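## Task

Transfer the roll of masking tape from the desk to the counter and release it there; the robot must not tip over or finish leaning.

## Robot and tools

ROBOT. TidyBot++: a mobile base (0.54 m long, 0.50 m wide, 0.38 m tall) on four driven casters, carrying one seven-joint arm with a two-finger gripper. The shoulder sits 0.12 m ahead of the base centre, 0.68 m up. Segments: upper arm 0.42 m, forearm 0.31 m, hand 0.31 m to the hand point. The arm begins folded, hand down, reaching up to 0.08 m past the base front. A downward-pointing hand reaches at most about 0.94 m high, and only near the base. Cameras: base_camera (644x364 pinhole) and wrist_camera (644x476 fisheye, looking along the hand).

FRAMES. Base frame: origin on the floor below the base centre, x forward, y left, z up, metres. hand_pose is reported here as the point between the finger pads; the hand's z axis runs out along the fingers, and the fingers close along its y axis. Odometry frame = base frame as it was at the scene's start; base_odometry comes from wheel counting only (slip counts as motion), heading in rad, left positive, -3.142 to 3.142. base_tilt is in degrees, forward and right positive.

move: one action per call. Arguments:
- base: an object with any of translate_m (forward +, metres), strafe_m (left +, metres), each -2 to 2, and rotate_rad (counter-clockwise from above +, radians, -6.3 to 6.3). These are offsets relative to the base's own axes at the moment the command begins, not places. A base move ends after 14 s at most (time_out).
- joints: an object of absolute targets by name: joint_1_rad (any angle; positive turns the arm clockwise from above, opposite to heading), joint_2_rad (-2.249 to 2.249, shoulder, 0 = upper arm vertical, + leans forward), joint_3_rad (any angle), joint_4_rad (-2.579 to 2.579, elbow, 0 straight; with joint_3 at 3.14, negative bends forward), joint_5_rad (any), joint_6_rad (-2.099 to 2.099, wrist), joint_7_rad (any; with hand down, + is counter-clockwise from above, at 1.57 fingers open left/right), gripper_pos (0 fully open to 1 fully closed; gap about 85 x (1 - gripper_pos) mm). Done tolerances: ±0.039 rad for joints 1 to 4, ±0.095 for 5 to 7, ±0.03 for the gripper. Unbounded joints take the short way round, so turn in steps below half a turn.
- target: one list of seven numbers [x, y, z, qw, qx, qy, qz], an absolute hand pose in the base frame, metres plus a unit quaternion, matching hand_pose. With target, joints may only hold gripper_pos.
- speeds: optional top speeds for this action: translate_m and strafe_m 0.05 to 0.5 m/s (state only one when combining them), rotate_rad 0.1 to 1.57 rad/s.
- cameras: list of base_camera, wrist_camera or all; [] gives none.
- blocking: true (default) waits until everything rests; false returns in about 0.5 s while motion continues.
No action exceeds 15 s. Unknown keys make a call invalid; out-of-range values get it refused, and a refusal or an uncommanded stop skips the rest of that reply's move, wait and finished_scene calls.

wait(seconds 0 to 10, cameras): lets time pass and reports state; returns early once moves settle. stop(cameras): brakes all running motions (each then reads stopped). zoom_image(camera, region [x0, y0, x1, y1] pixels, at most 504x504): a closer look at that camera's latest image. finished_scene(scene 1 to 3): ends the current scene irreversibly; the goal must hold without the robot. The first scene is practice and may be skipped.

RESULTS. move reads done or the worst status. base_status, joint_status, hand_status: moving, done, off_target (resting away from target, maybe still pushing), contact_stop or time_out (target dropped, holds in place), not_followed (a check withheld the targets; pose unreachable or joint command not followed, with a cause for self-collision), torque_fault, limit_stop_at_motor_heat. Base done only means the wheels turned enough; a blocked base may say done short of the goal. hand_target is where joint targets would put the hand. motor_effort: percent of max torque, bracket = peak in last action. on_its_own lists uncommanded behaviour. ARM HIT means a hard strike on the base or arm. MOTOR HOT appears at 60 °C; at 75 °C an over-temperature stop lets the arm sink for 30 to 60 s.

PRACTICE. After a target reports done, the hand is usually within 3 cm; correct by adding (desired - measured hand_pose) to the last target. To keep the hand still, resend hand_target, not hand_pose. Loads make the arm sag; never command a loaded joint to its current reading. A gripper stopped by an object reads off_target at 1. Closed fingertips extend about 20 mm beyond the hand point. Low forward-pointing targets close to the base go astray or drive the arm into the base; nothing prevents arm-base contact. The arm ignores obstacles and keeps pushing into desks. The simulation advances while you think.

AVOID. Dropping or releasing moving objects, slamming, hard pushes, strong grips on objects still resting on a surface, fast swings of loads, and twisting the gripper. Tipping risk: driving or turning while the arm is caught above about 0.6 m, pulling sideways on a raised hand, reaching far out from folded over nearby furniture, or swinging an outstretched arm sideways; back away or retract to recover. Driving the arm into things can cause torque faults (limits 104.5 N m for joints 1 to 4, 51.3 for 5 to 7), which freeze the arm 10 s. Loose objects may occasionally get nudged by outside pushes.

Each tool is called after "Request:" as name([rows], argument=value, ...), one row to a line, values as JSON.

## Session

Request:
move(joints={"joint_6_rad": 0.30, "joint_1_rad": 0.0})

Request:
move(joints={"joint_1_rad": 1.5}, cameras=["wrist_camera"])

Request:
move(joints={"joint_1_rad": 3.0}, cameras=["wrist_camera"])

Request:
move(joints={"joint_1_rad": 4.6}, cameras=["wrist_camera"])

Scene clock: 1.83 s.
move: done
base_odometry: x=+0.000 y=+0.000 heading=+0.000
base_tilt: forward=+0.0 right=+0.1
base_status: not commanded
joint_positions: joint_1_rad=+0.021 joint_2_rad=-0.389 joint_3_rad=+3.099 joint_4_rad=-2.512 joint_5_rad=+0.041 joint_6_rad=+0.262 joint_7_rad=+1.582 gripper_pos=+0.000
joint_status: all done
motor_effort: joint_1_rad=-1(2) joint_2_rad=-6(6) joint_3_rad=-1(1) joint_4_rad=+20(20) joint_5_rad=+0(1) joint_6_rad=+8(10) joint_7_rad=+1(1)
hand_pose: x=+0.5247 y=+0.0141 z=+0.8166 quat_wxyz=(+0.012, +0.801, +0.035, +0.597) (m; base frame)
hand_target: x=+0.5263 y=+0.0234 z=+0.8253 quat_wxyz=(+0.005, +0.791, +0.044, +0.610) (m; base frame)
hand_status: not commanded
pictures: base_camera, wrist_camera

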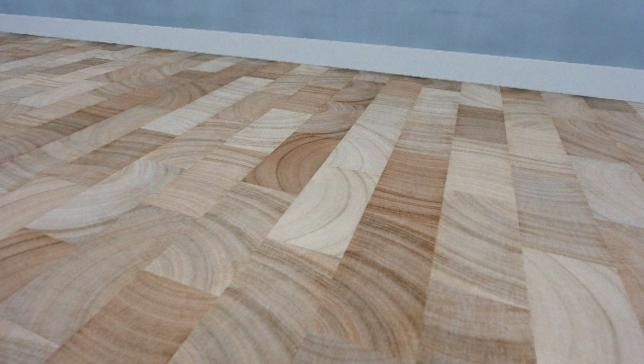

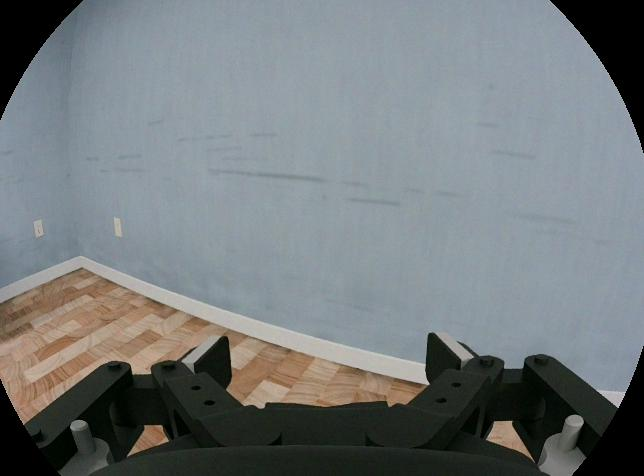

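Scene clock: 4.57 s.
move: done
base_odometry: x=+0.000 y=+0.000 heading=+0.000
base_tilt: forward=+0.0 right=+0.0
base_status: not commanded
joint_positions: joint_1_rad=+1.473 joint_2_rad=-0.389 joint_3_rad=+3.099 joint_4_rad=-2.512 joint_5_rad=+0.041 joint_6_rad=+0.263 joint_7_rad=+1.582 gripper_pos=+0.000
joint_status: all done
motor_effort: joint_1_rad=-1(3) joint_2_rad=-6(6) joint_3_rad=+0(1) joint_4_rad=+20(21) joint_5_rad=-1(1) joint_6_rad=+8(10) joint_7_rad=+1(1)
hand_pose: x=+0.1811 y=-0.4012 z=+0.8167 quat_wxyz=(+0.405, +0.623, -0.506, +0.439) (m; base frame)
hand_target: x=+0.1711 y=-0.4046 z=+0.8253 quat_wxyz=(+0.420, +0.609, -0.507, +0.443) (m; base frame)
hand_status: not commanded
pictures: wrist_camera

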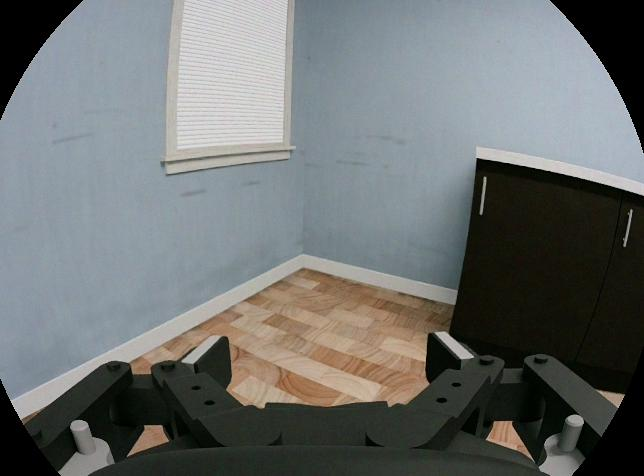

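Scene clock: 7.30 s.
move: done
base_odometry: x=+0.000 y=+0.000 heading=+0.000
base_tilt: forward=+0.0 right=+0.0
base_status: not commanded
joint_positions: joint_1_rad=+2.973 joint_2_rad=-0.389 joint_3_rad=+3.099 joint_4_rad=-2.512 joint_5_rad=+0.041 joint_6_rad=+0.263 joint_7_rad=+1.582 gripper_pos=+0.000
joint_status: all done
motor_effort: joint_1_rad=-1(2) joint_2_rad=-5(6) joint_3_rad=-1(1) joint_4_rad=+20(20) joint_5_rad=+0(1) joint_6_rad=+9(10) joint_7_rad=+1(1)
hand_pose: x=-0.2768 y=-0.0903 z=+0.8167 quat_wxyz=(+0.596, +0.111, -0.794, +0.045) (m; base frame)
hand_target: x=-0.2809 y=-0.0806 z=+0.8253 quat_wxyz=(+0.609, +0.100, -0.786, +0.038) (m; base frame)
hand_status: not commanded
pictures: wrist_camera

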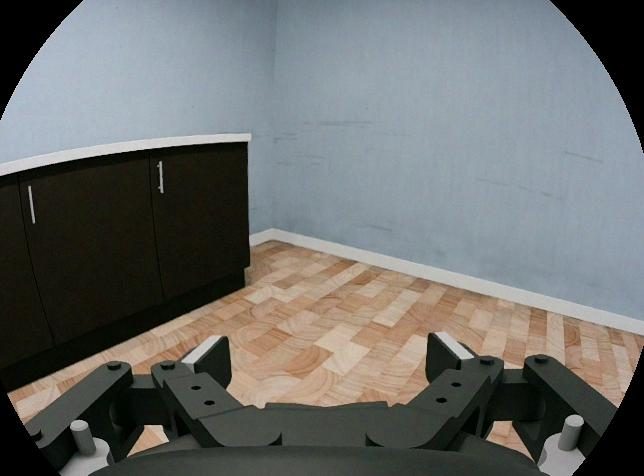

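Scene clock: 10.13 s.
move: done
base_odometry: x=+0.000 y=+0.000 heading=+0.000
base_tilt: forward=+0.0 right=+0.0
base_status: not commanded
joint_positions: joint_1_rad=+4.573 joint_2_rad=-0.389 joint_3_rad=+3.099 joint_4_rad=-2.512 joint_5_rad=+0.041 joint_6_rad=+0.263 joint_7_rad=+1.582 gripper_pos=+0.000
joint_status: all done
motor_effort: joint_1_rad=-1(3) joint_2_rad=-6(6) joint_3_rad=-1(1) joint_4_rad=+20(21) joint_5_rad=+0(1) joint_6_rad=+9(10) joint_7_rad=+0(1)
hand_pose: x=+0.0404 y=+0.3983 z=+0.8167 quat_wxyz=(+0.447, -0.493, -0.633, -0.396) (m; base frame)
hand_target: x=+0.0501 y=+0.4021 z=+0.8253 quat_wxyz=(+0.452, -0.494, -0.619, -0.410) (m; base frame)
hand_status: not commanded
pictures: wrist_camera

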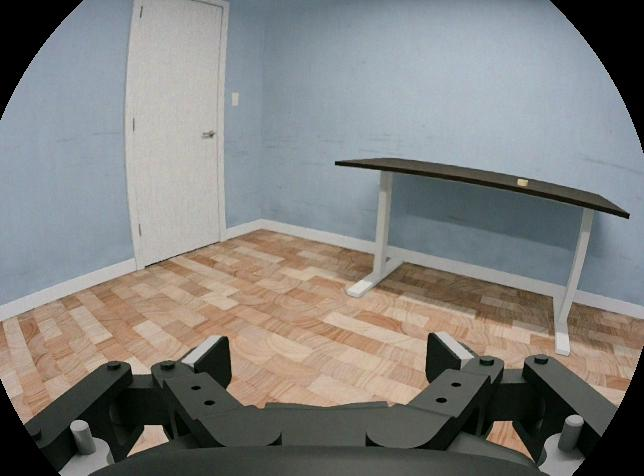

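Request:
move(base={"translate_m": 0.39, "strafe_m": 1.14, "rotate_rad": 1.09}, joints={"joint_1_rad": 0.0, "joint_2_rad": -0.07, "joint_3_rad": 3.15, "joint_4_rad": -1.233, "joint_5_rad": 0.0, "joint_6_rad": -1.15, "joint_7_rad": 1.55})

Scene clock: 19.87 s.
move: done
base_odometry: x=+0.390 y=+1.140 heading=+1.091
base_tilt: forward=+0.1 right=+0.0
base_status: done
joint_positions: joint_1_rad=+6.258 joint_2_rad=-0.082 joint_3_rad=+3.137 joint_4_rad=-1.244 joint_5_rad=+0.041 joint_6_rad=-1.109 joint_7_rad=+1.582 gripper_pos=+0.000
joint_status: all done
motor_effort: joint_1_rad=-1(3) joint_2_rad=-16(19) joint_3_rad=-1(3) joint_4_rad=+20(23) joint_5_rad=+0(2) joint_6_rad=+8(10) joint_7_rad=+1(2)
hand_pose: x=+0.6110 y=+0.0048 z=+1.0257 quat_wxyz=(-0.017, -0.906, -0.019, -0.422) (m; base frame)
hand_target: x=+0.6077 y=-0.0029 z=+1.0158 quat_wxyz=(+0.003, -0.915, +0.013, -0.403) (m; base frame)
hand_status: not commanded
pictures: base_camera, wrist_camera

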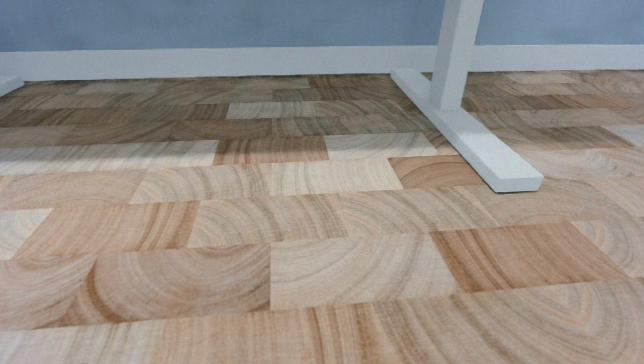

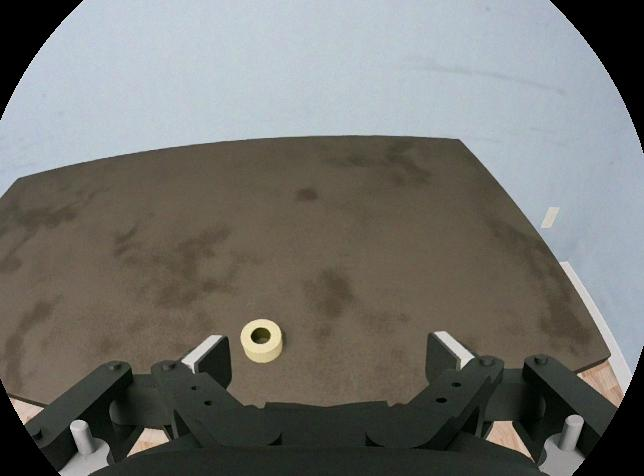

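Request:
zoom_image(camera="wrist_camera", region=[200, 290, 340, 400])

Scaled by 3.600.

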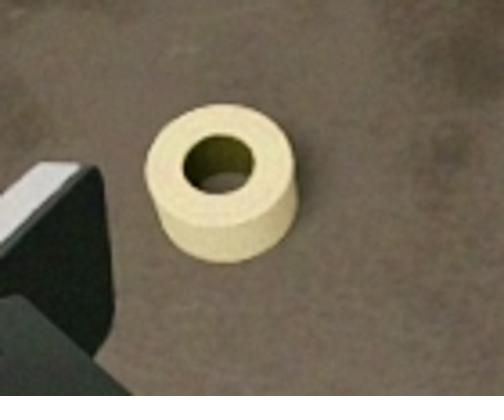

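Request:
move(base={"translate_m": 0.03, "strafe_m": 0.078}, joints={"joint_2_rad": 0.283, "joint_4_rad": -1.35, "joint_6_rad": -0.75}, cameras=["wrist_camera"])

Scene clock: 30.43 s.
move: done
base_odometry: x=+0.335 y=+1.203 heading=+1.091
base_tilt: forward=+0.0 right=+0.0
base_status: done
joint_positions: joint_1_rad=+6.264 joint_2_rad=+0.276 joint_3_rad=+3.141 joint_4_rad=-1.333 joint_5_rad=+0.041 joint_6_rad=-0.792 joint_7_rad=+1.582 gripper_pos=+0.000
joint_status: all done
motor_effort: joint_1_rad=-1(3) joint_2_rad=-30(35) joint_3_rad=-1(3) joint_4_rad=+21(24) joint_5_rad=+0(1) joint_6_rad=+6(8) joint_7_rad=+1(1)
hand_pose: x=+0.7580 y=+0.0045 z=+0.8448 quat_wxyz=(-0.017, -0.932, -0.022, -0.362) (m; base frame)
hand_target: x=+0.7645 y=-0.0035 z=+0.8403 quat_wxyz=(+0.001, -0.929, +0.013, -0.370) (m; base frame)
hand_status: not commanded
pictures: wrist_camera

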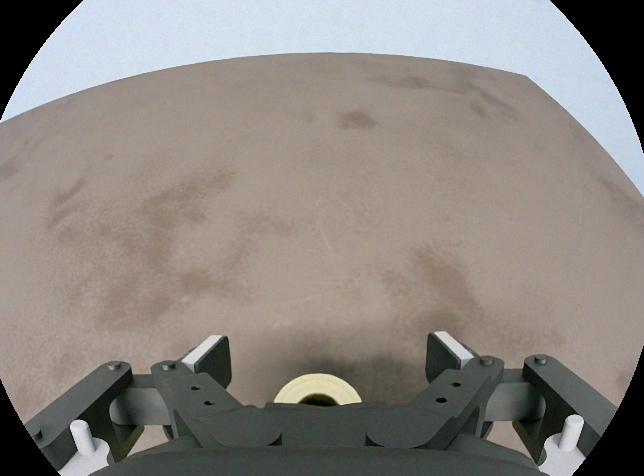

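Request:
move(base={"strafe_m": 0.005}, joints={"joint_2_rad": 0.273, "joint_4_rad": -1.525, "joint_6_rad": -0.584}, cameras=["wrist_camera"])

Scene clock: 34.37 s.
move: done
base_odometry: x=+0.330 y=+1.206 heading=+1.090
base_tilt: forward=+0.1 right=+0.0
base_status: done
joint_positions: joint_1_rad=+6.267 joint_2_rad=+0.276 joint_3_rad=+3.142 joint_4_rad=-1.503 joint_5_rad=+0.041 joint_6_rad=-0.624 joint_7_rad=+1.582 gripper_pos=+0.000
joint_status: all done
motor_effort: joint_1_rad=-1(4) joint_2_rad=-30(32) joint_3_rad=-1(3) joint_4_rad=+21(23) joint_5_rad=+0(1) joint_6_rad=+7(8) joint_7_rad=+1(1)
hand_pose: x=+0.7508 y=+0.0040 z=+0.7914 quat_wxyz=(-0.016, -0.932, -0.024, -0.361) (m; base frame)
hand_target: x=+0.7532 y=-0.0035 z=+0.7904 quat_wxyz=(+0.001, -0.929, +0.013, -0.371) (m; base frame)
hand_status: not commanded
pictures: wrist_camera

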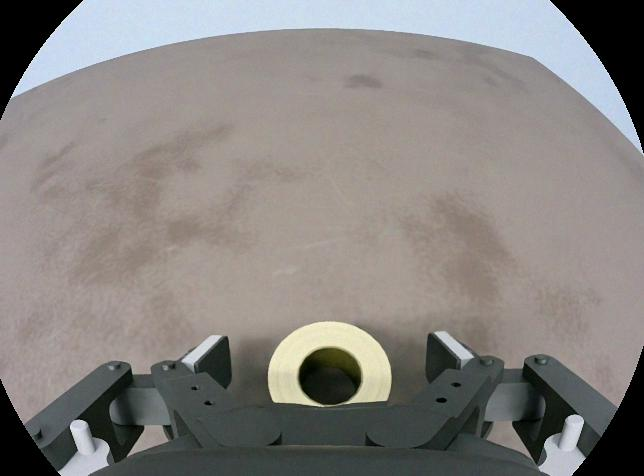

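Request:
move(joints={"joint_2_rad": 0.285, "joint_4_rad": -1.585, "joint_6_rad": -0.518}, cameras=["wrist_camera"])

Scene clock: 37.37 s.
move: done
base_odometry: x=+0.330 y=+1.206 heading=+1.090
base_tilt: forward=+0.0 right=+0.0
base_status: not commanded
joint_positions: joint_1_rad=+6.267 joint_2_rad=+0.276 joint_3_rad=+3.142 joint_4_rad=-1.560 joint_5_rad=+0.040 joint_6_rad=-0.554 joint_7_rad=+1.582 gripper_pos=+0.000
joint_status: all done
motor_effort: joint_1_rad=-1(1) joint_2_rad=-28(31) joint_3_rad=-1(2) joint_4_rad=+20(21) joint_5_rad=+0(1) joint_6_rad=+6(7) joint_7_rad=+1(1)
hand_pose: x=+0.7496 y=+0.0048 z=+0.7769 quat_wxyz=(-0.015, -0.930, -0.025, -0.367) (m; base frame)
hand_target: x=+0.7508 y=-0.0036 z=+0.7659 quat_wxyz=(+0.001, -0.930, +0.013, -0.368) (m; base frame)
hand_status: not commanded
pictures: wrist_camera

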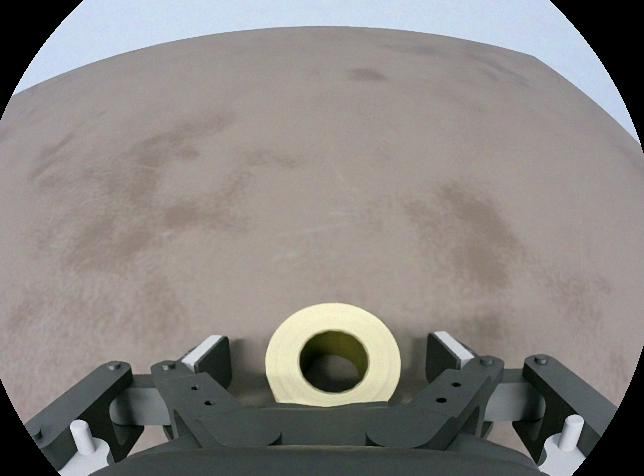

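Request:
move(joints={"gripper_pos": 0.36}, cameras=["wrist_camera"])

Request:
zoom_image(camera="wrist_camera", region=[210, 290, 450, 430])

Scene clock: 43.43 s.
move: done
base_odometry: x=+0.330 y=+1.206 heading=+1.090
base_tilt: forward=+0.0 right=+0.0
base_status: not commanded
joint_positions: joint_1_rad=+6.267 joint_2_rad=+0.272 joint_3_rad=+3.142 joint_4_rad=-1.560 joint_5_rad=+0.040 joint_6_rad=-0.541 joint_7_rad=+1.582 gripper_pos=+0.360
joint_status: all done
motor_effort: joint_1_rad=+0(1) joint_2_rad=-25(29) joint_3_rad=+0(1) joint_4_rad=+18(20) joint_5_rad=+1(1) joint_6_rad=+5(6) joint_7_rad=+1(1)
hand_pose: x=+0.7520 y=+0.0049 z=+0.7821 quat_wxyz=(-0.015, -0.927, -0.025, -0.375) (m; base frame)
hand_target: x=+0.7508 y=-0.0036 z=+0.7659 quat_wxyz=(+0.001, -0.930, +0.013, -0.368) (m; base frame)
hand_status: not commanded
pictures: wrist_camera

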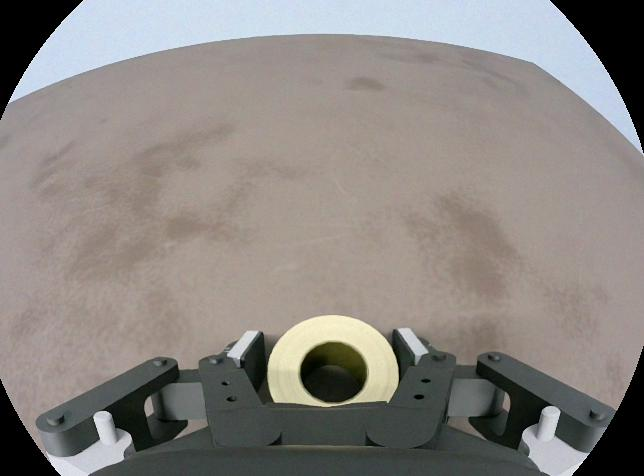

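Scaled by 2.100.

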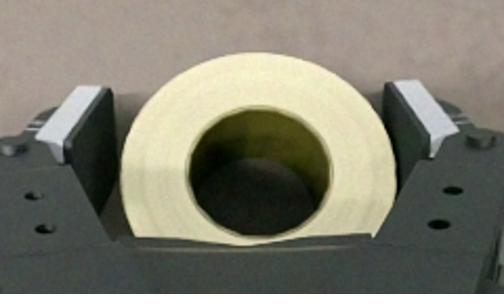

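Request:
move(joints={"joint_4_rad": -1.562, "joint_6_rad": -0.535}, cameras=[])

Request:
move(joints={"gripper_pos": 0.44}, cameras=["wrist_camera"])

Scene clock: 45.50 s.
move: done
base_odometry: x=+0.330 y=+1.206 heading=+1.090
base_tilt: forward=+0.1 right=+0.0
base_status: not commanded
joint_positions: joint_1_rad=+6.267 joint_2_rad=+0.273 joint_3_rad=+3.142 joint_4_rad=-1.559 joint_5_rad=+0.040 joint_6_rad=-0.541 joint_7_rad=+1.582 gripper_pos=+0.360
joint_status: all done
motor_effort: joint_1_rad=-1(1) joint_2_rad=-28(30) joint_3_rad=-1(1) joint_4_rad=+20(21) joint_5_rad=+0(1) joint_6_rad=+6(7) joint_7_rad=+0(1)
hand_pose: x=+0.7526 y=+0.0049 z=+0.7823 quat_wxyz=(-0.015, -0.927, -0.025, -0.375) (m; base frame)
hand_target: x=+0.7542 y=-0.0036 z=+0.7741 quat_wxyz=(+0.001, -0.929, +0.013, -0.371) (m; base frame)
hand_status: not commanded
pictures: none
No camera images: "cameras" was empty.

Scene clock: 46.00 s.
move: done
base_odometry: x=+0.330 y=+1.206 heading=+1.090
base_tilt: forward=+0.1 right=-0.1
base_status: not commanded
joint_positions: joint_1_rad=+6.267 joint_2_rad=+0.273 joint_3_rad=+3.142 joint_4_rad=-1.558 joint_5_rad=+0.040 joint_6_rad=-0.541 joint_7_rad=+1.582 gripper_pos=+0.440
joint_status: all done
motor_effort: joint_1_rad=-1(1) joint_2_rad=-28(28) joint_3_rad=-1(1) joint_4_rad=+19(19) joint_5_rad=+0(1) joint_6_rad=+6(6) joint_7_rad=+1(1)
hand_pose: x=+0.7529 y=+0.0050 z=+0.7831 quat_wxyz=(-0.015, -0.926, -0.025, -0.376) (m; base frame)
hand_target: x=+0.7542 y=-0.0036 z=+0.7741 quat_wxyz=(+0.001, -0.929, +0.013, -0.371) (m; base frame)
hand_status: not commanded
pictures: wrist_camera

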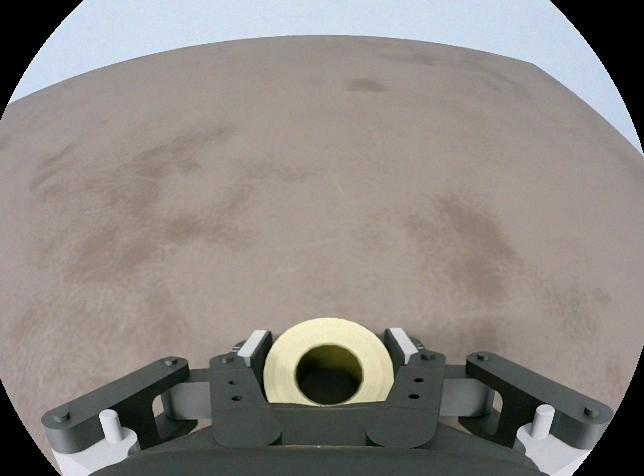

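Request:
zoom_image(camera="wrist_camera", region=[210, 290, 450, 430])

Scaled by 2.100.

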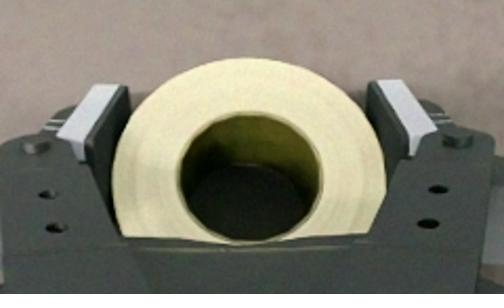

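Request:
move(joints={"gripper_pos": 0.55}, cameras=["wrist_camera"])

Scene clock: 50.13 s.
move: off_target
base_odometry: x=+0.330 y=+1.206 heading=+1.090
base_tilt: forward=+0.0 right=+0.0
base_status: not commanded
joint_positions: joint_1_rad=+6.267 joint_2_rad=+0.272 joint_3_rad=+3.142 joint_4_rad=-1.557 joint_5_rad=+0.040 joint_6_rad=-0.541 joint_7_rad=+1.582 gripper_pos=+0.494
joint_status: gripper_pos off_target (ended at +0.494, target +0.550)
motor_effort: joint_1_rad=-1(1) joint_2_rad=-28(29) joint_3_rad=-1(2) joint_4_rad=+19(20) joint_5_rad=+0(1) joint_6_rad=+6(7) joint_7_rad=+1(1)
hand_pose: x=+0.7532 y=+0.0050 z=+0.7839 quat_wxyz=(-0.015, -0.926, -0.025, -0.376) (m; base frame)
hand_target: x=+0.7542 y=-0.0036 z=+0.7741 quat_wxyz=(+0.001, -0.929, +0.013, -0.371) (m; base frame)
hand_status: not commanded
pictures: wrist_camera

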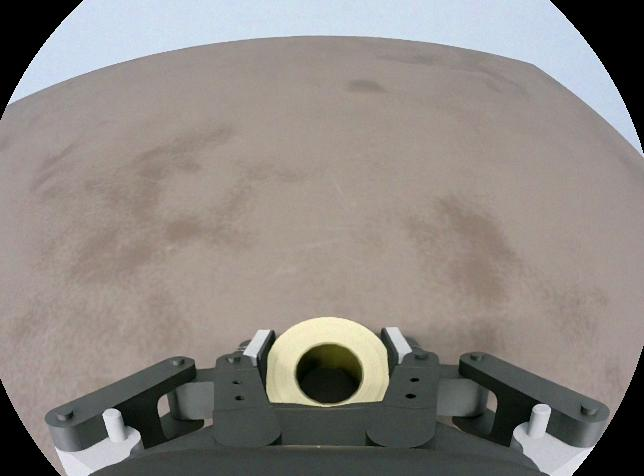

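Request:
move(joints={"gripper_pos": 0.58, "joint_4_rad": -1.35, "joint_6_rad": -0.75}, cameras=["wrist_camera"])

Request:
move(base={"translate_m": -1.99, "strafe_m": -0.03, "rotate_rad": -3.062}, speeds={"rotate_rad": 1.0}, joints={"joint_2_rad": -0.45, "joint_4_rad": -1.5, "joint_6_rad": -1.38})

Scene clock: 57.37 s.
move: off_target
base_odometry: x=+0.330 y=+1.206 heading=+1.090
base_tilt: forward=+0.1 right=+0.0
base_status: not commanded
joint_positions: joint_1_rad=+6.267 joint_2_rad=+0.273 joint_3_rad=+3.142 joint_4_rad=-1.358 joint_5_rad=+0.040 joint_6_rad=-0.708 joint_7_rad=+1.582 gripper_pos=+0.494
joint_status: gripper_pos off_target (ended at +0.494, target +0.580); the others done
motor_effort: joint_1_rad=-1(1) joint_2_rad=-30(32) joint_3_rad=-1(2) joint_4_rad=+21(23) joint_5_rad=+0(0) joint_6_rad=+7(8) joint_7_rad=+1(1)
hand_pose: x=+0.7700 y=+0.0035 z=+0.8520 quat_wxyz=(-0.017, -0.920, -0.021, -0.391) (m; base frame)
hand_target: x=+0.7648 y=-0.0035 z=+0.8391 quat_wxyz=(+0.001, -0.929, +0.013, -0.369) (m; base frame)
hand_status: not commanded
pictures: wrist_camera

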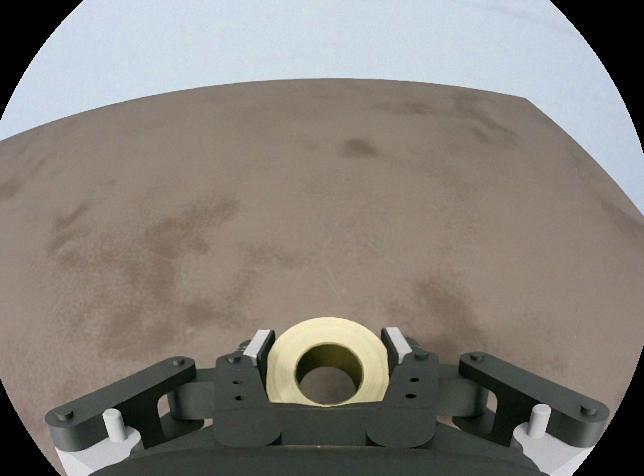

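Scene clock: 63.00 s.
move: done
base_odometry: x=-0.563 y=-0.573 heading=-1.972
base_tilt: forward=+0.0 right=+0.0
base_status: done
joint_positions: joint_1_rad=+6.270 joint_2_rad=-0.437 joint_3_rad=+3.146 joint_4_rad=-1.477 joint_5_rad=+0.040 joint_6_rad=-1.342 joint_7_rad=+1.582 gripper_pos=+0.494
joint_status: all done
motor_effort: joint_1_rad=-1(3) joint_2_rad=-3(35) joint_3_rad=-1(3) joint_4_rad=+19(24) joint_5_rad=+0(1) joint_6_rad=+6(8) joint_7_rad=+1(1)
hand_pose: x=+0.4266 y=-0.0087 z=+0.9965 quat_wxyz=(-0.019, -0.929, -0.006, -0.371) (m; base frame)
hand_target: x=+0.4120 y=-0.0020 z=+0.9814 quat_wxyz=(+0.004, -0.937, +0.014, -0.348) (m; base frame)
hand_status: not commanded
pictures: base_camera, wrist_camera

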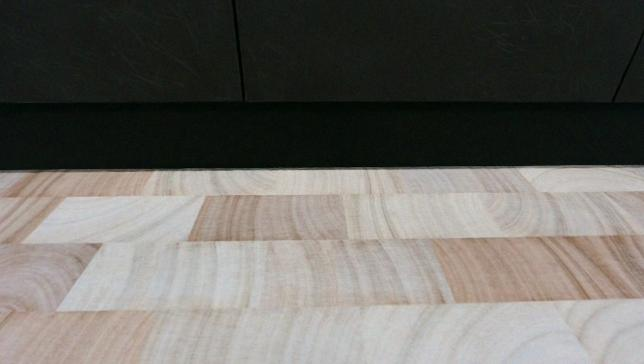

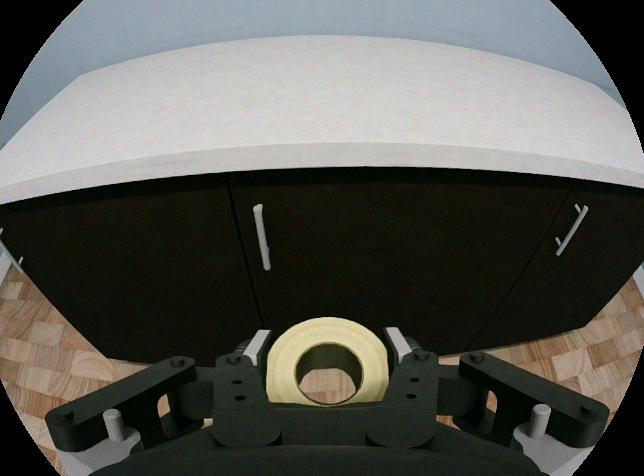

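Request:
zoom_image(camera="wrist_camera", region=[240, 100, 420, 200])

Scaled by 2.800.

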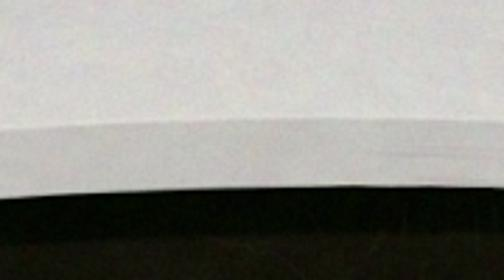

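Request:
move(base={"translate_m": 0.16}, joints={"joint_2_rad": 0.233, "joint_4_rad": -0.906, "joint_6_rad": -1.20}, cameras=["wrist_camera"])

Scene clock: 69.20 s.
move: done
base_odometry: x=-0.626 y=-0.721 heading=-1.973
base_tilt: forward=+0.0 right=+0.0
base_status: done
joint_positions: joint_1_rad=+6.270 joint_2_rad=+0.211 joint_3_rad=+3.146 joint_4_rad=-0.919 joint_5_rad=+0.040 joint_6_rad=-1.240 joint_7_rad=+1.582 gripper_pos=+0.494
joint_status: all done
motor_effort: joint_1_rad=-1(1) joint_2_rad=-26(29) joint_3_rad=-1(1) joint_4_rad=+20(21) joint_5_rad=+0(0) joint_6_rad=+6(8) joint_7_rad=+1(1)
hand_pose: x=+0.7086 y=-0.0051 z=+1.0041 quat_wxyz=(-0.021, -0.926, -0.008, -0.376) (m; base frame)
hand_target: x=+0.7256 y=-0.0030 z=+1.0064 quat_wxyz=(+0.002, -0.920, +0.013, -0.391) (m; base frame)
hand_status: not commanded
pictures: wrist_camera

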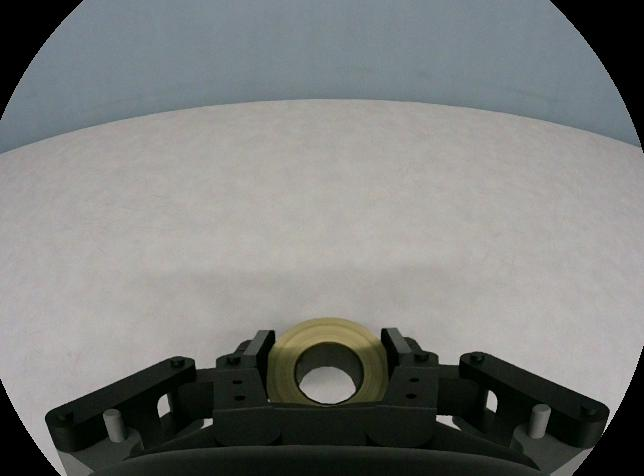

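Request:
move(joints={"joint_4_rad": -1.11, "joint_6_rad": -1.035}, cameras=["wrist_camera"])

Scene clock: 71.47 s.
move: done
base_odometry: x=-0.626 y=-0.721 heading=-1.973
base_tilt: forward=-0.1 right=+0.1
base_status: not commanded
joint_positions: joint_1_rad=+6.270 joint_2_rad=+0.216 joint_3_rad=+3.146 joint_4_rad=-1.090 joint_5_rad=+0.040 joint_6_rad=-1.077 joint_7_rad=+1.582 gripper_pos=+0.494
joint_status: all done
motor_effort: joint_1_rad=-1(1) joint_2_rad=-28(30) joint_3_rad=-1(2) joint_4_rad=+21(23) joint_5_rad=+0(1) joint_6_rad=+7(8) joint_7_rad=+1(1)
hand_pose: x=+0.7269 y=-0.0042 z=+0.9492 quat_wxyz=(-0.021, -0.929, -0.012, -0.370) (m; base frame)
hand_target: x=+0.7378 y=-0.0032 z=+0.9373 quat_wxyz=(+0.001, -0.928, +0.013, -0.373) (m; base frame)
hand_status: not commanded
pictures: wrist_camera

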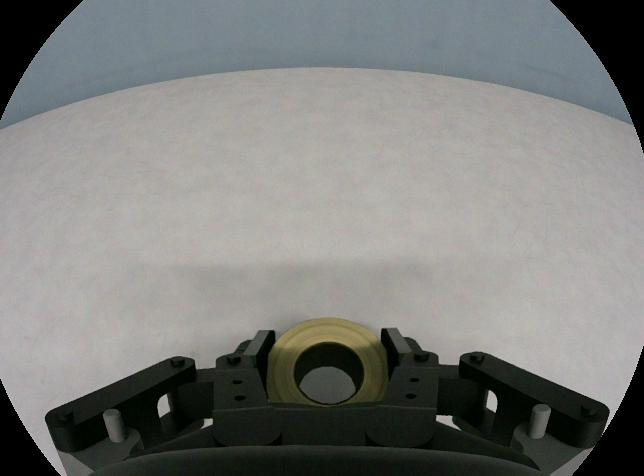

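Request:
move(joints={"joint_4_rad": -1.135, "joint_6_rad": -0.995}, cameras=[])

Request:
move(joints={"joint_4_rad": -1.155, "joint_6_rad": -0.975}, cameras=["wrist_camera"])

Scene clock: 73.33 s.
move: done
base_odometry: x=-0.626 y=-0.721 heading=-1.973
base_tilt: forward=+0.0 right=-0.1
base_status: not commanded
joint_positions: joint_1_rad=+6.270 joint_2_rad=+0.217 joint_3_rad=+3.146 joint_4_rad=-1.114 joint_5_rad=+0.040 joint_6_rad=-1.031 joint_7_rad=+1.582 gripper_pos=+0.494
joint_status: all done
motor_effort: joint_1_rad=-1(1) joint_2_rad=-28(30) joint_3_rad=-1(2) joint_4_rad=+21(22) joint_5_rad=+0(0) joint_6_rad=+6(8) joint_7_rad=+1(1)
hand_pose: x=+0.7339 y=-0.0038 z=+0.9465 quat_wxyz=(-0.021, -0.925, -0.012, -0.380) (m; base frame)
hand_target: x=+0.7428 y=-0.0033 z=+0.9329 quat_wxyz=(+0.001, -0.925, +0.013, -0.380) (m; base frame)
hand_status: not commanded
pictures: none
No camera images: "cameras" was empty.

Scene clock: 73.93 s.
move: done
base_odometry: x=-0.626 y=-0.721 heading=-1.973
base_tilt: forward=+0.0 right=+0.0
base_status: not commanded
joint_positions: joint_1_rad=+6.270 joint_2_rad=+0.217 joint_3_rad=+3.146 joint_4_rad=-1.133 joint_5_rad=+0.040 joint_6_rad=-1.011 joint_7_rad=+1.582 gripper_pos=+0.494
joint_status: all done
motor_effort: joint_1_rad=-1(1) joint_2_rad=-28(30) joint_3_rad=-1(2) joint_4_rad=+21(22) joint_5_rad=+0(0) joint_6_rad=+7(8) joint_7_rad=+1(1)
hand_pose: x=+0.7354 y=-0.0037 z=+0.9405 quat_wxyz=(-0.021, -0.925, -0.013, -0.380) (m; base frame)
hand_target: x=+0.7440 y=-0.0033 z=+0.9267 quat_wxyz=(+0.001, -0.925, +0.013, -0.380) (m; base frame)
hand_status: not commanded
pictures: wrist_camera

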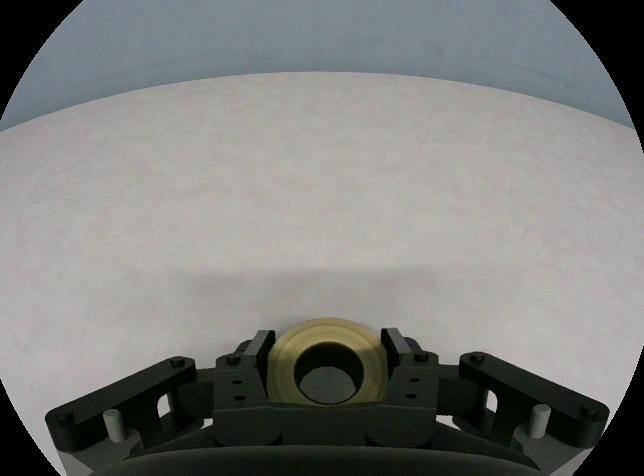

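Request:
move(joints={"joint_4_rad": -1.172, "joint_6_rad": -0.958}, cameras=[])

Request:
move(joints={"joint_4_rad": -1.189, "joint_6_rad": -0.941}, cameras=["wrist_camera"])

Scene clock: 75.20 s.
move: done
base_odometry: x=-0.626 y=-0.721 heading=-1.973
base_tilt: forward=+0.0 right=+0.0
base_status: not commanded
joint_positions: joint_1_rad=+6.270 joint_2_rad=+0.217 joint_3_rad=+3.146 joint_4_rad=-1.150 joint_5_rad=+0.040 joint_6_rad=-0.994 joint_7_rad=+1.582 gripper_pos=+0.494
joint_status: all done
motor_effort: joint_1_rad=-1(1) joint_2_rad=-28(29) joint_3_rad=-1(1) joint_4_rad=+21(22) joint_5_rad=+1(1) joint_6_rad=+7(8) joint_7_rad=+0(1)
hand_pose: x=+0.7366 y=-0.0036 z=+0.9353 quat_wxyz=(-0.021, -0.924, -0.013, -0.380) (m; base frame)
hand_target: x=+0.7449 y=-0.0033 z=+0.9215 quat_wxyz=(+0.001, -0.925, +0.013, -0.380) (m; base frame)
hand_status: not commanded
pictures: none
No camera images: "cameras" was empty.

Scene clock: 75.80 s.
move: done
base_odometry: x=-0.626 y=-0.721 heading=-1.973
base_tilt: forward=+0.0 right=+0.0
base_status: not commanded
joint_positions: joint_1_rad=+6.270 joint_2_rad=+0.217 joint_3_rad=+3.146 joint_4_rad=-1.167 joint_5_rad=+0.040 joint_6_rad=-0.977 joint_7_rad=+1.582 gripper_pos=+0.494
joint_status: all done
motor_effort: joint_1_rad=-1(1) joint_2_rad=-28(29) joint_3_rad=-1(2) joint_4_rad=+21(22) joint_5_rad=+0(0) joint_6_rad=+7(8) joint_7_rad=+0(1)
hand_pose: x=+0.7377 y=-0.0035 z=+0.9301 quat_wxyz=(-0.021, -0.925, -0.013, -0.380) (m; base frame)
hand_target: x=+0.7457 y=-0.0033 z=+0.9162 quat_wxyz=(+0.001, -0.925, +0.013, -0.380) (m; base frame)
hand_status: not commanded
pictures: wrist_camera

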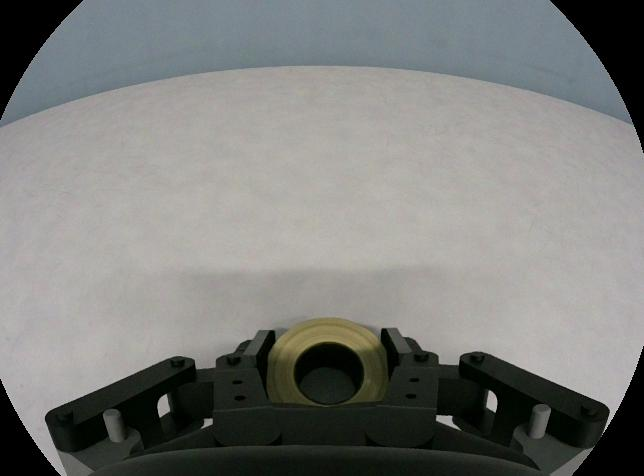

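Request:
move(joints={"joint_4_rad": -1.206, "joint_6_rad": -0.924}, cameras=[])

Request:
move(joints={"joint_4_rad": -1.223, "joint_6_rad": -0.907}, cameras=["wrist_camera"])

Request:
zoom_image(camera="wrist_camera", region=[210, 290, 450, 430])

Scene clock: 77.70 s.
move: done
base_odometry: x=-0.626 y=-0.721 heading=-1.973
base_tilt: forward=+0.1 right=+0.0
base_status: not commanded
joint_positions: joint_1_rad=+6.270 joint_2_rad=+0.217 joint_3_rad=+3.146 joint_4_rad=-1.179 joint_5_rad=+0.040 joint_6_rad=-0.955 joint_7_rad=+1.582 gripper_pos=+0.494
joint_status: all done
motor_effort: joint_1_rad=-1(1) joint_2_rad=-28(30) joint_3_rad=-1(2) joint_4_rad=+21(22) joint_5_rad=+0(0) joint_6_rad=+7(7) joint_7_rad=+0(1)
hand_pose: x=+0.7405 y=-0.0033 z=+0.9285 quat_wxyz=(-0.021, -0.923, -0.014, -0.385) (m; base frame)
hand_target: x=+0.7465 y=-0.0033 z=+0.9109 quat_wxyz=(+0.001, -0.925, +0.013, -0.380) (m; base frame)
hand_status: not commanded
pictures: none
No camera images: "cameras" was empty.

Scene clock: 78.27 s.
move: done
base_odometry: x=-0.626 y=-0.720 heading=-1.973
base_tilt: forward=+0.0 right=+0.0
base_status: not commanded
joint_positions: joint_1_rad=+6.270 joint_2_rad=+0.217 joint_3_rad=+3.146 joint_4_rad=-1.188 joint_5_rad=+0.040 joint_6_rad=-0.935 joint_7_rad=+1.582 gripper_pos=+0.494
joint_status: all done
motor_effort: joint_1_rad=-1(1) joint_2_rad=-26(28) joint_3_rad=-1(1) joint_4_rad=+19(21) joint_5_rad=+0(1) joint_6_rad=+6(7) joint_7_rad=+1(1)
hand_pose: x=+0.7433 y=-0.0031 z=+0.9286 quat_wxyz=(-0.021, -0.920, -0.014, -0.390) (m; base frame)
hand_target: x=+0.7472 y=-0.0034 z=+0.9056 quat_wxyz=(+0.001, -0.925, +0.013, -0.380) (m; base frame)
hand_status: not commanded
pictures: wrist_camera

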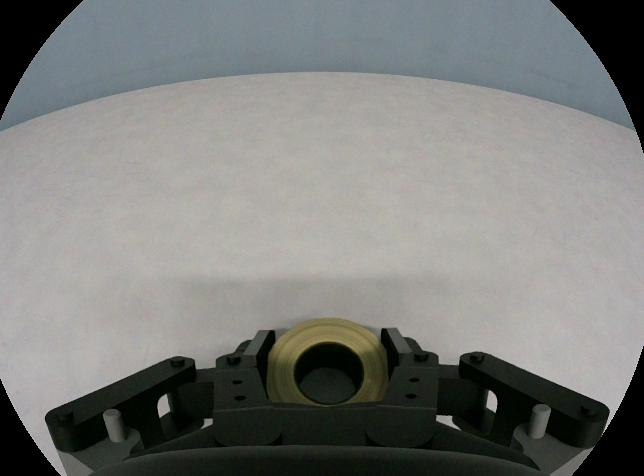

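Scaled by 2.100.

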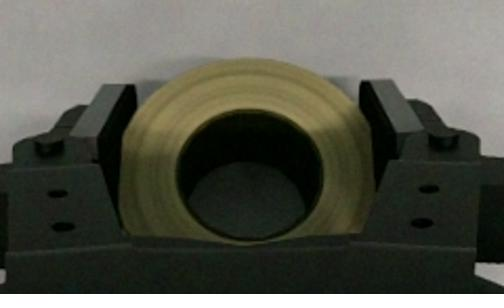

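Request:
move(joints={"gripper_pos": 0.2, "joint_4_rad": -1.205, "joint_6_rad": -0.93}, cameras=["wrist_camera"])

Request:
move(joints={"joint_4_rad": -0.98, "joint_6_rad": -1.18}, cameras=["wrist_camera"])

Scene clock: 80.63 s.
move: done
base_odometry: x=-0.626 y=-0.720 heading=-1.973
base_tilt: forward=+0.0 right=+0.0
base_status: not commanded
joint_positions: joint_1_rad=+6.270 joint_2_rad=+0.217 joint_3_rad=+3.146 joint_4_rad=-1.189 joint_5_rad=+0.040 joint_6_rad=-0.935 joint_7_rad=+1.582 gripper_pos=+0.200
joint_status: all done
motor_effort: joint_1_rad=-1(1) joint_2_rad=-28(29) joint_3_rad=-1(2) joint_4_rad=+21(21) joint_5_rad=+0(0) joint_6_rad=+7(8) joint_7_rad=+1(1)
hand_pose: x=+0.7431 y=-0.0031 z=+0.9277 quat_wxyz=(-0.021, -0.921, -0.014, -0.390) (m; base frame)
hand_target: x=+0.7453 y=-0.0033 z=+0.9101 quat_wxyz=(+0.001, -0.926, +0.013, -0.377) (m; base frame)
hand_status: not commanded
pictures: wrist_camera

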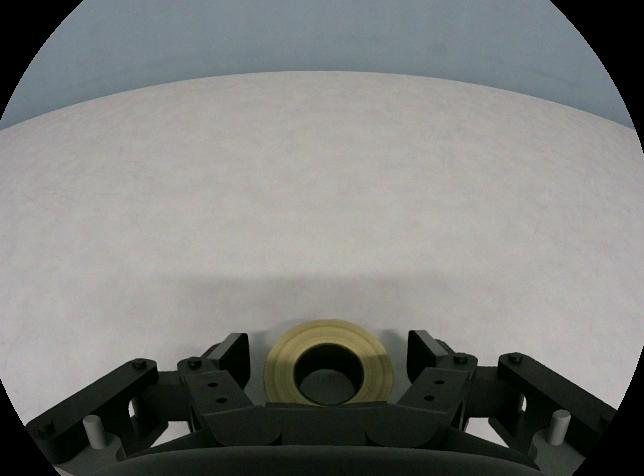

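Scene clock: 81.90 s.
move: done
base_odometry: x=-0.626 y=-0.720 heading=-1.973
base_tilt: forward=+0.0 right=+0.0
base_status: not commanded
joint_positions: joint_1_rad=+6.270 joint_2_rad=+0.217 joint_3_rad=+3.146 joint_4_rad=-0.988 joint_5_rad=+0.040 joint_6_rad=-1.136 joint_7_rad=+1.582 gripper_pos=+0.200
joint_status: all done
motor_effort: joint_1_rad=-1(1) joint_2_rad=-28(30) joint_3_rad=-1(2) joint_4_rad=+20(23) joint_5_rad=+0(1) joint_6_rad=+6(8) joint_7_rad=+1(1)
hand_pose: x=+0.7265 y=-0.0045 z=+0.9887 quat_wxyz=(-0.021, -0.921, -0.010, -0.390) (m; base frame)
hand_target: x=+0.7226 y=-0.0030 z=+0.9732 quat_wxyz=(+0.001, -0.931, +0.013, -0.366) (m; base frame)
hand_status: not commanded
pictures: wrist_camera

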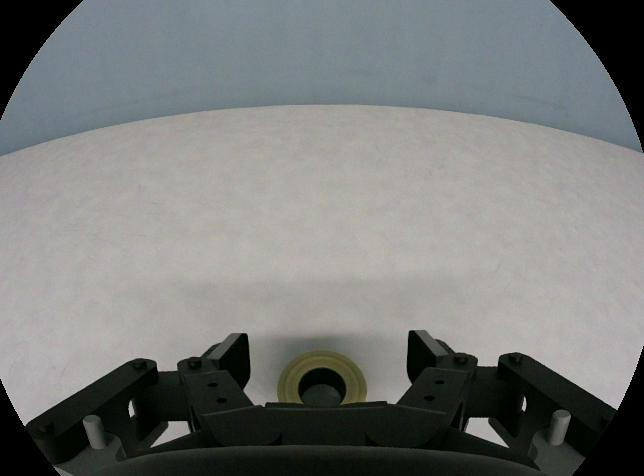

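Request:
finished_scene(scene=2)

The scene is finished: the task was done.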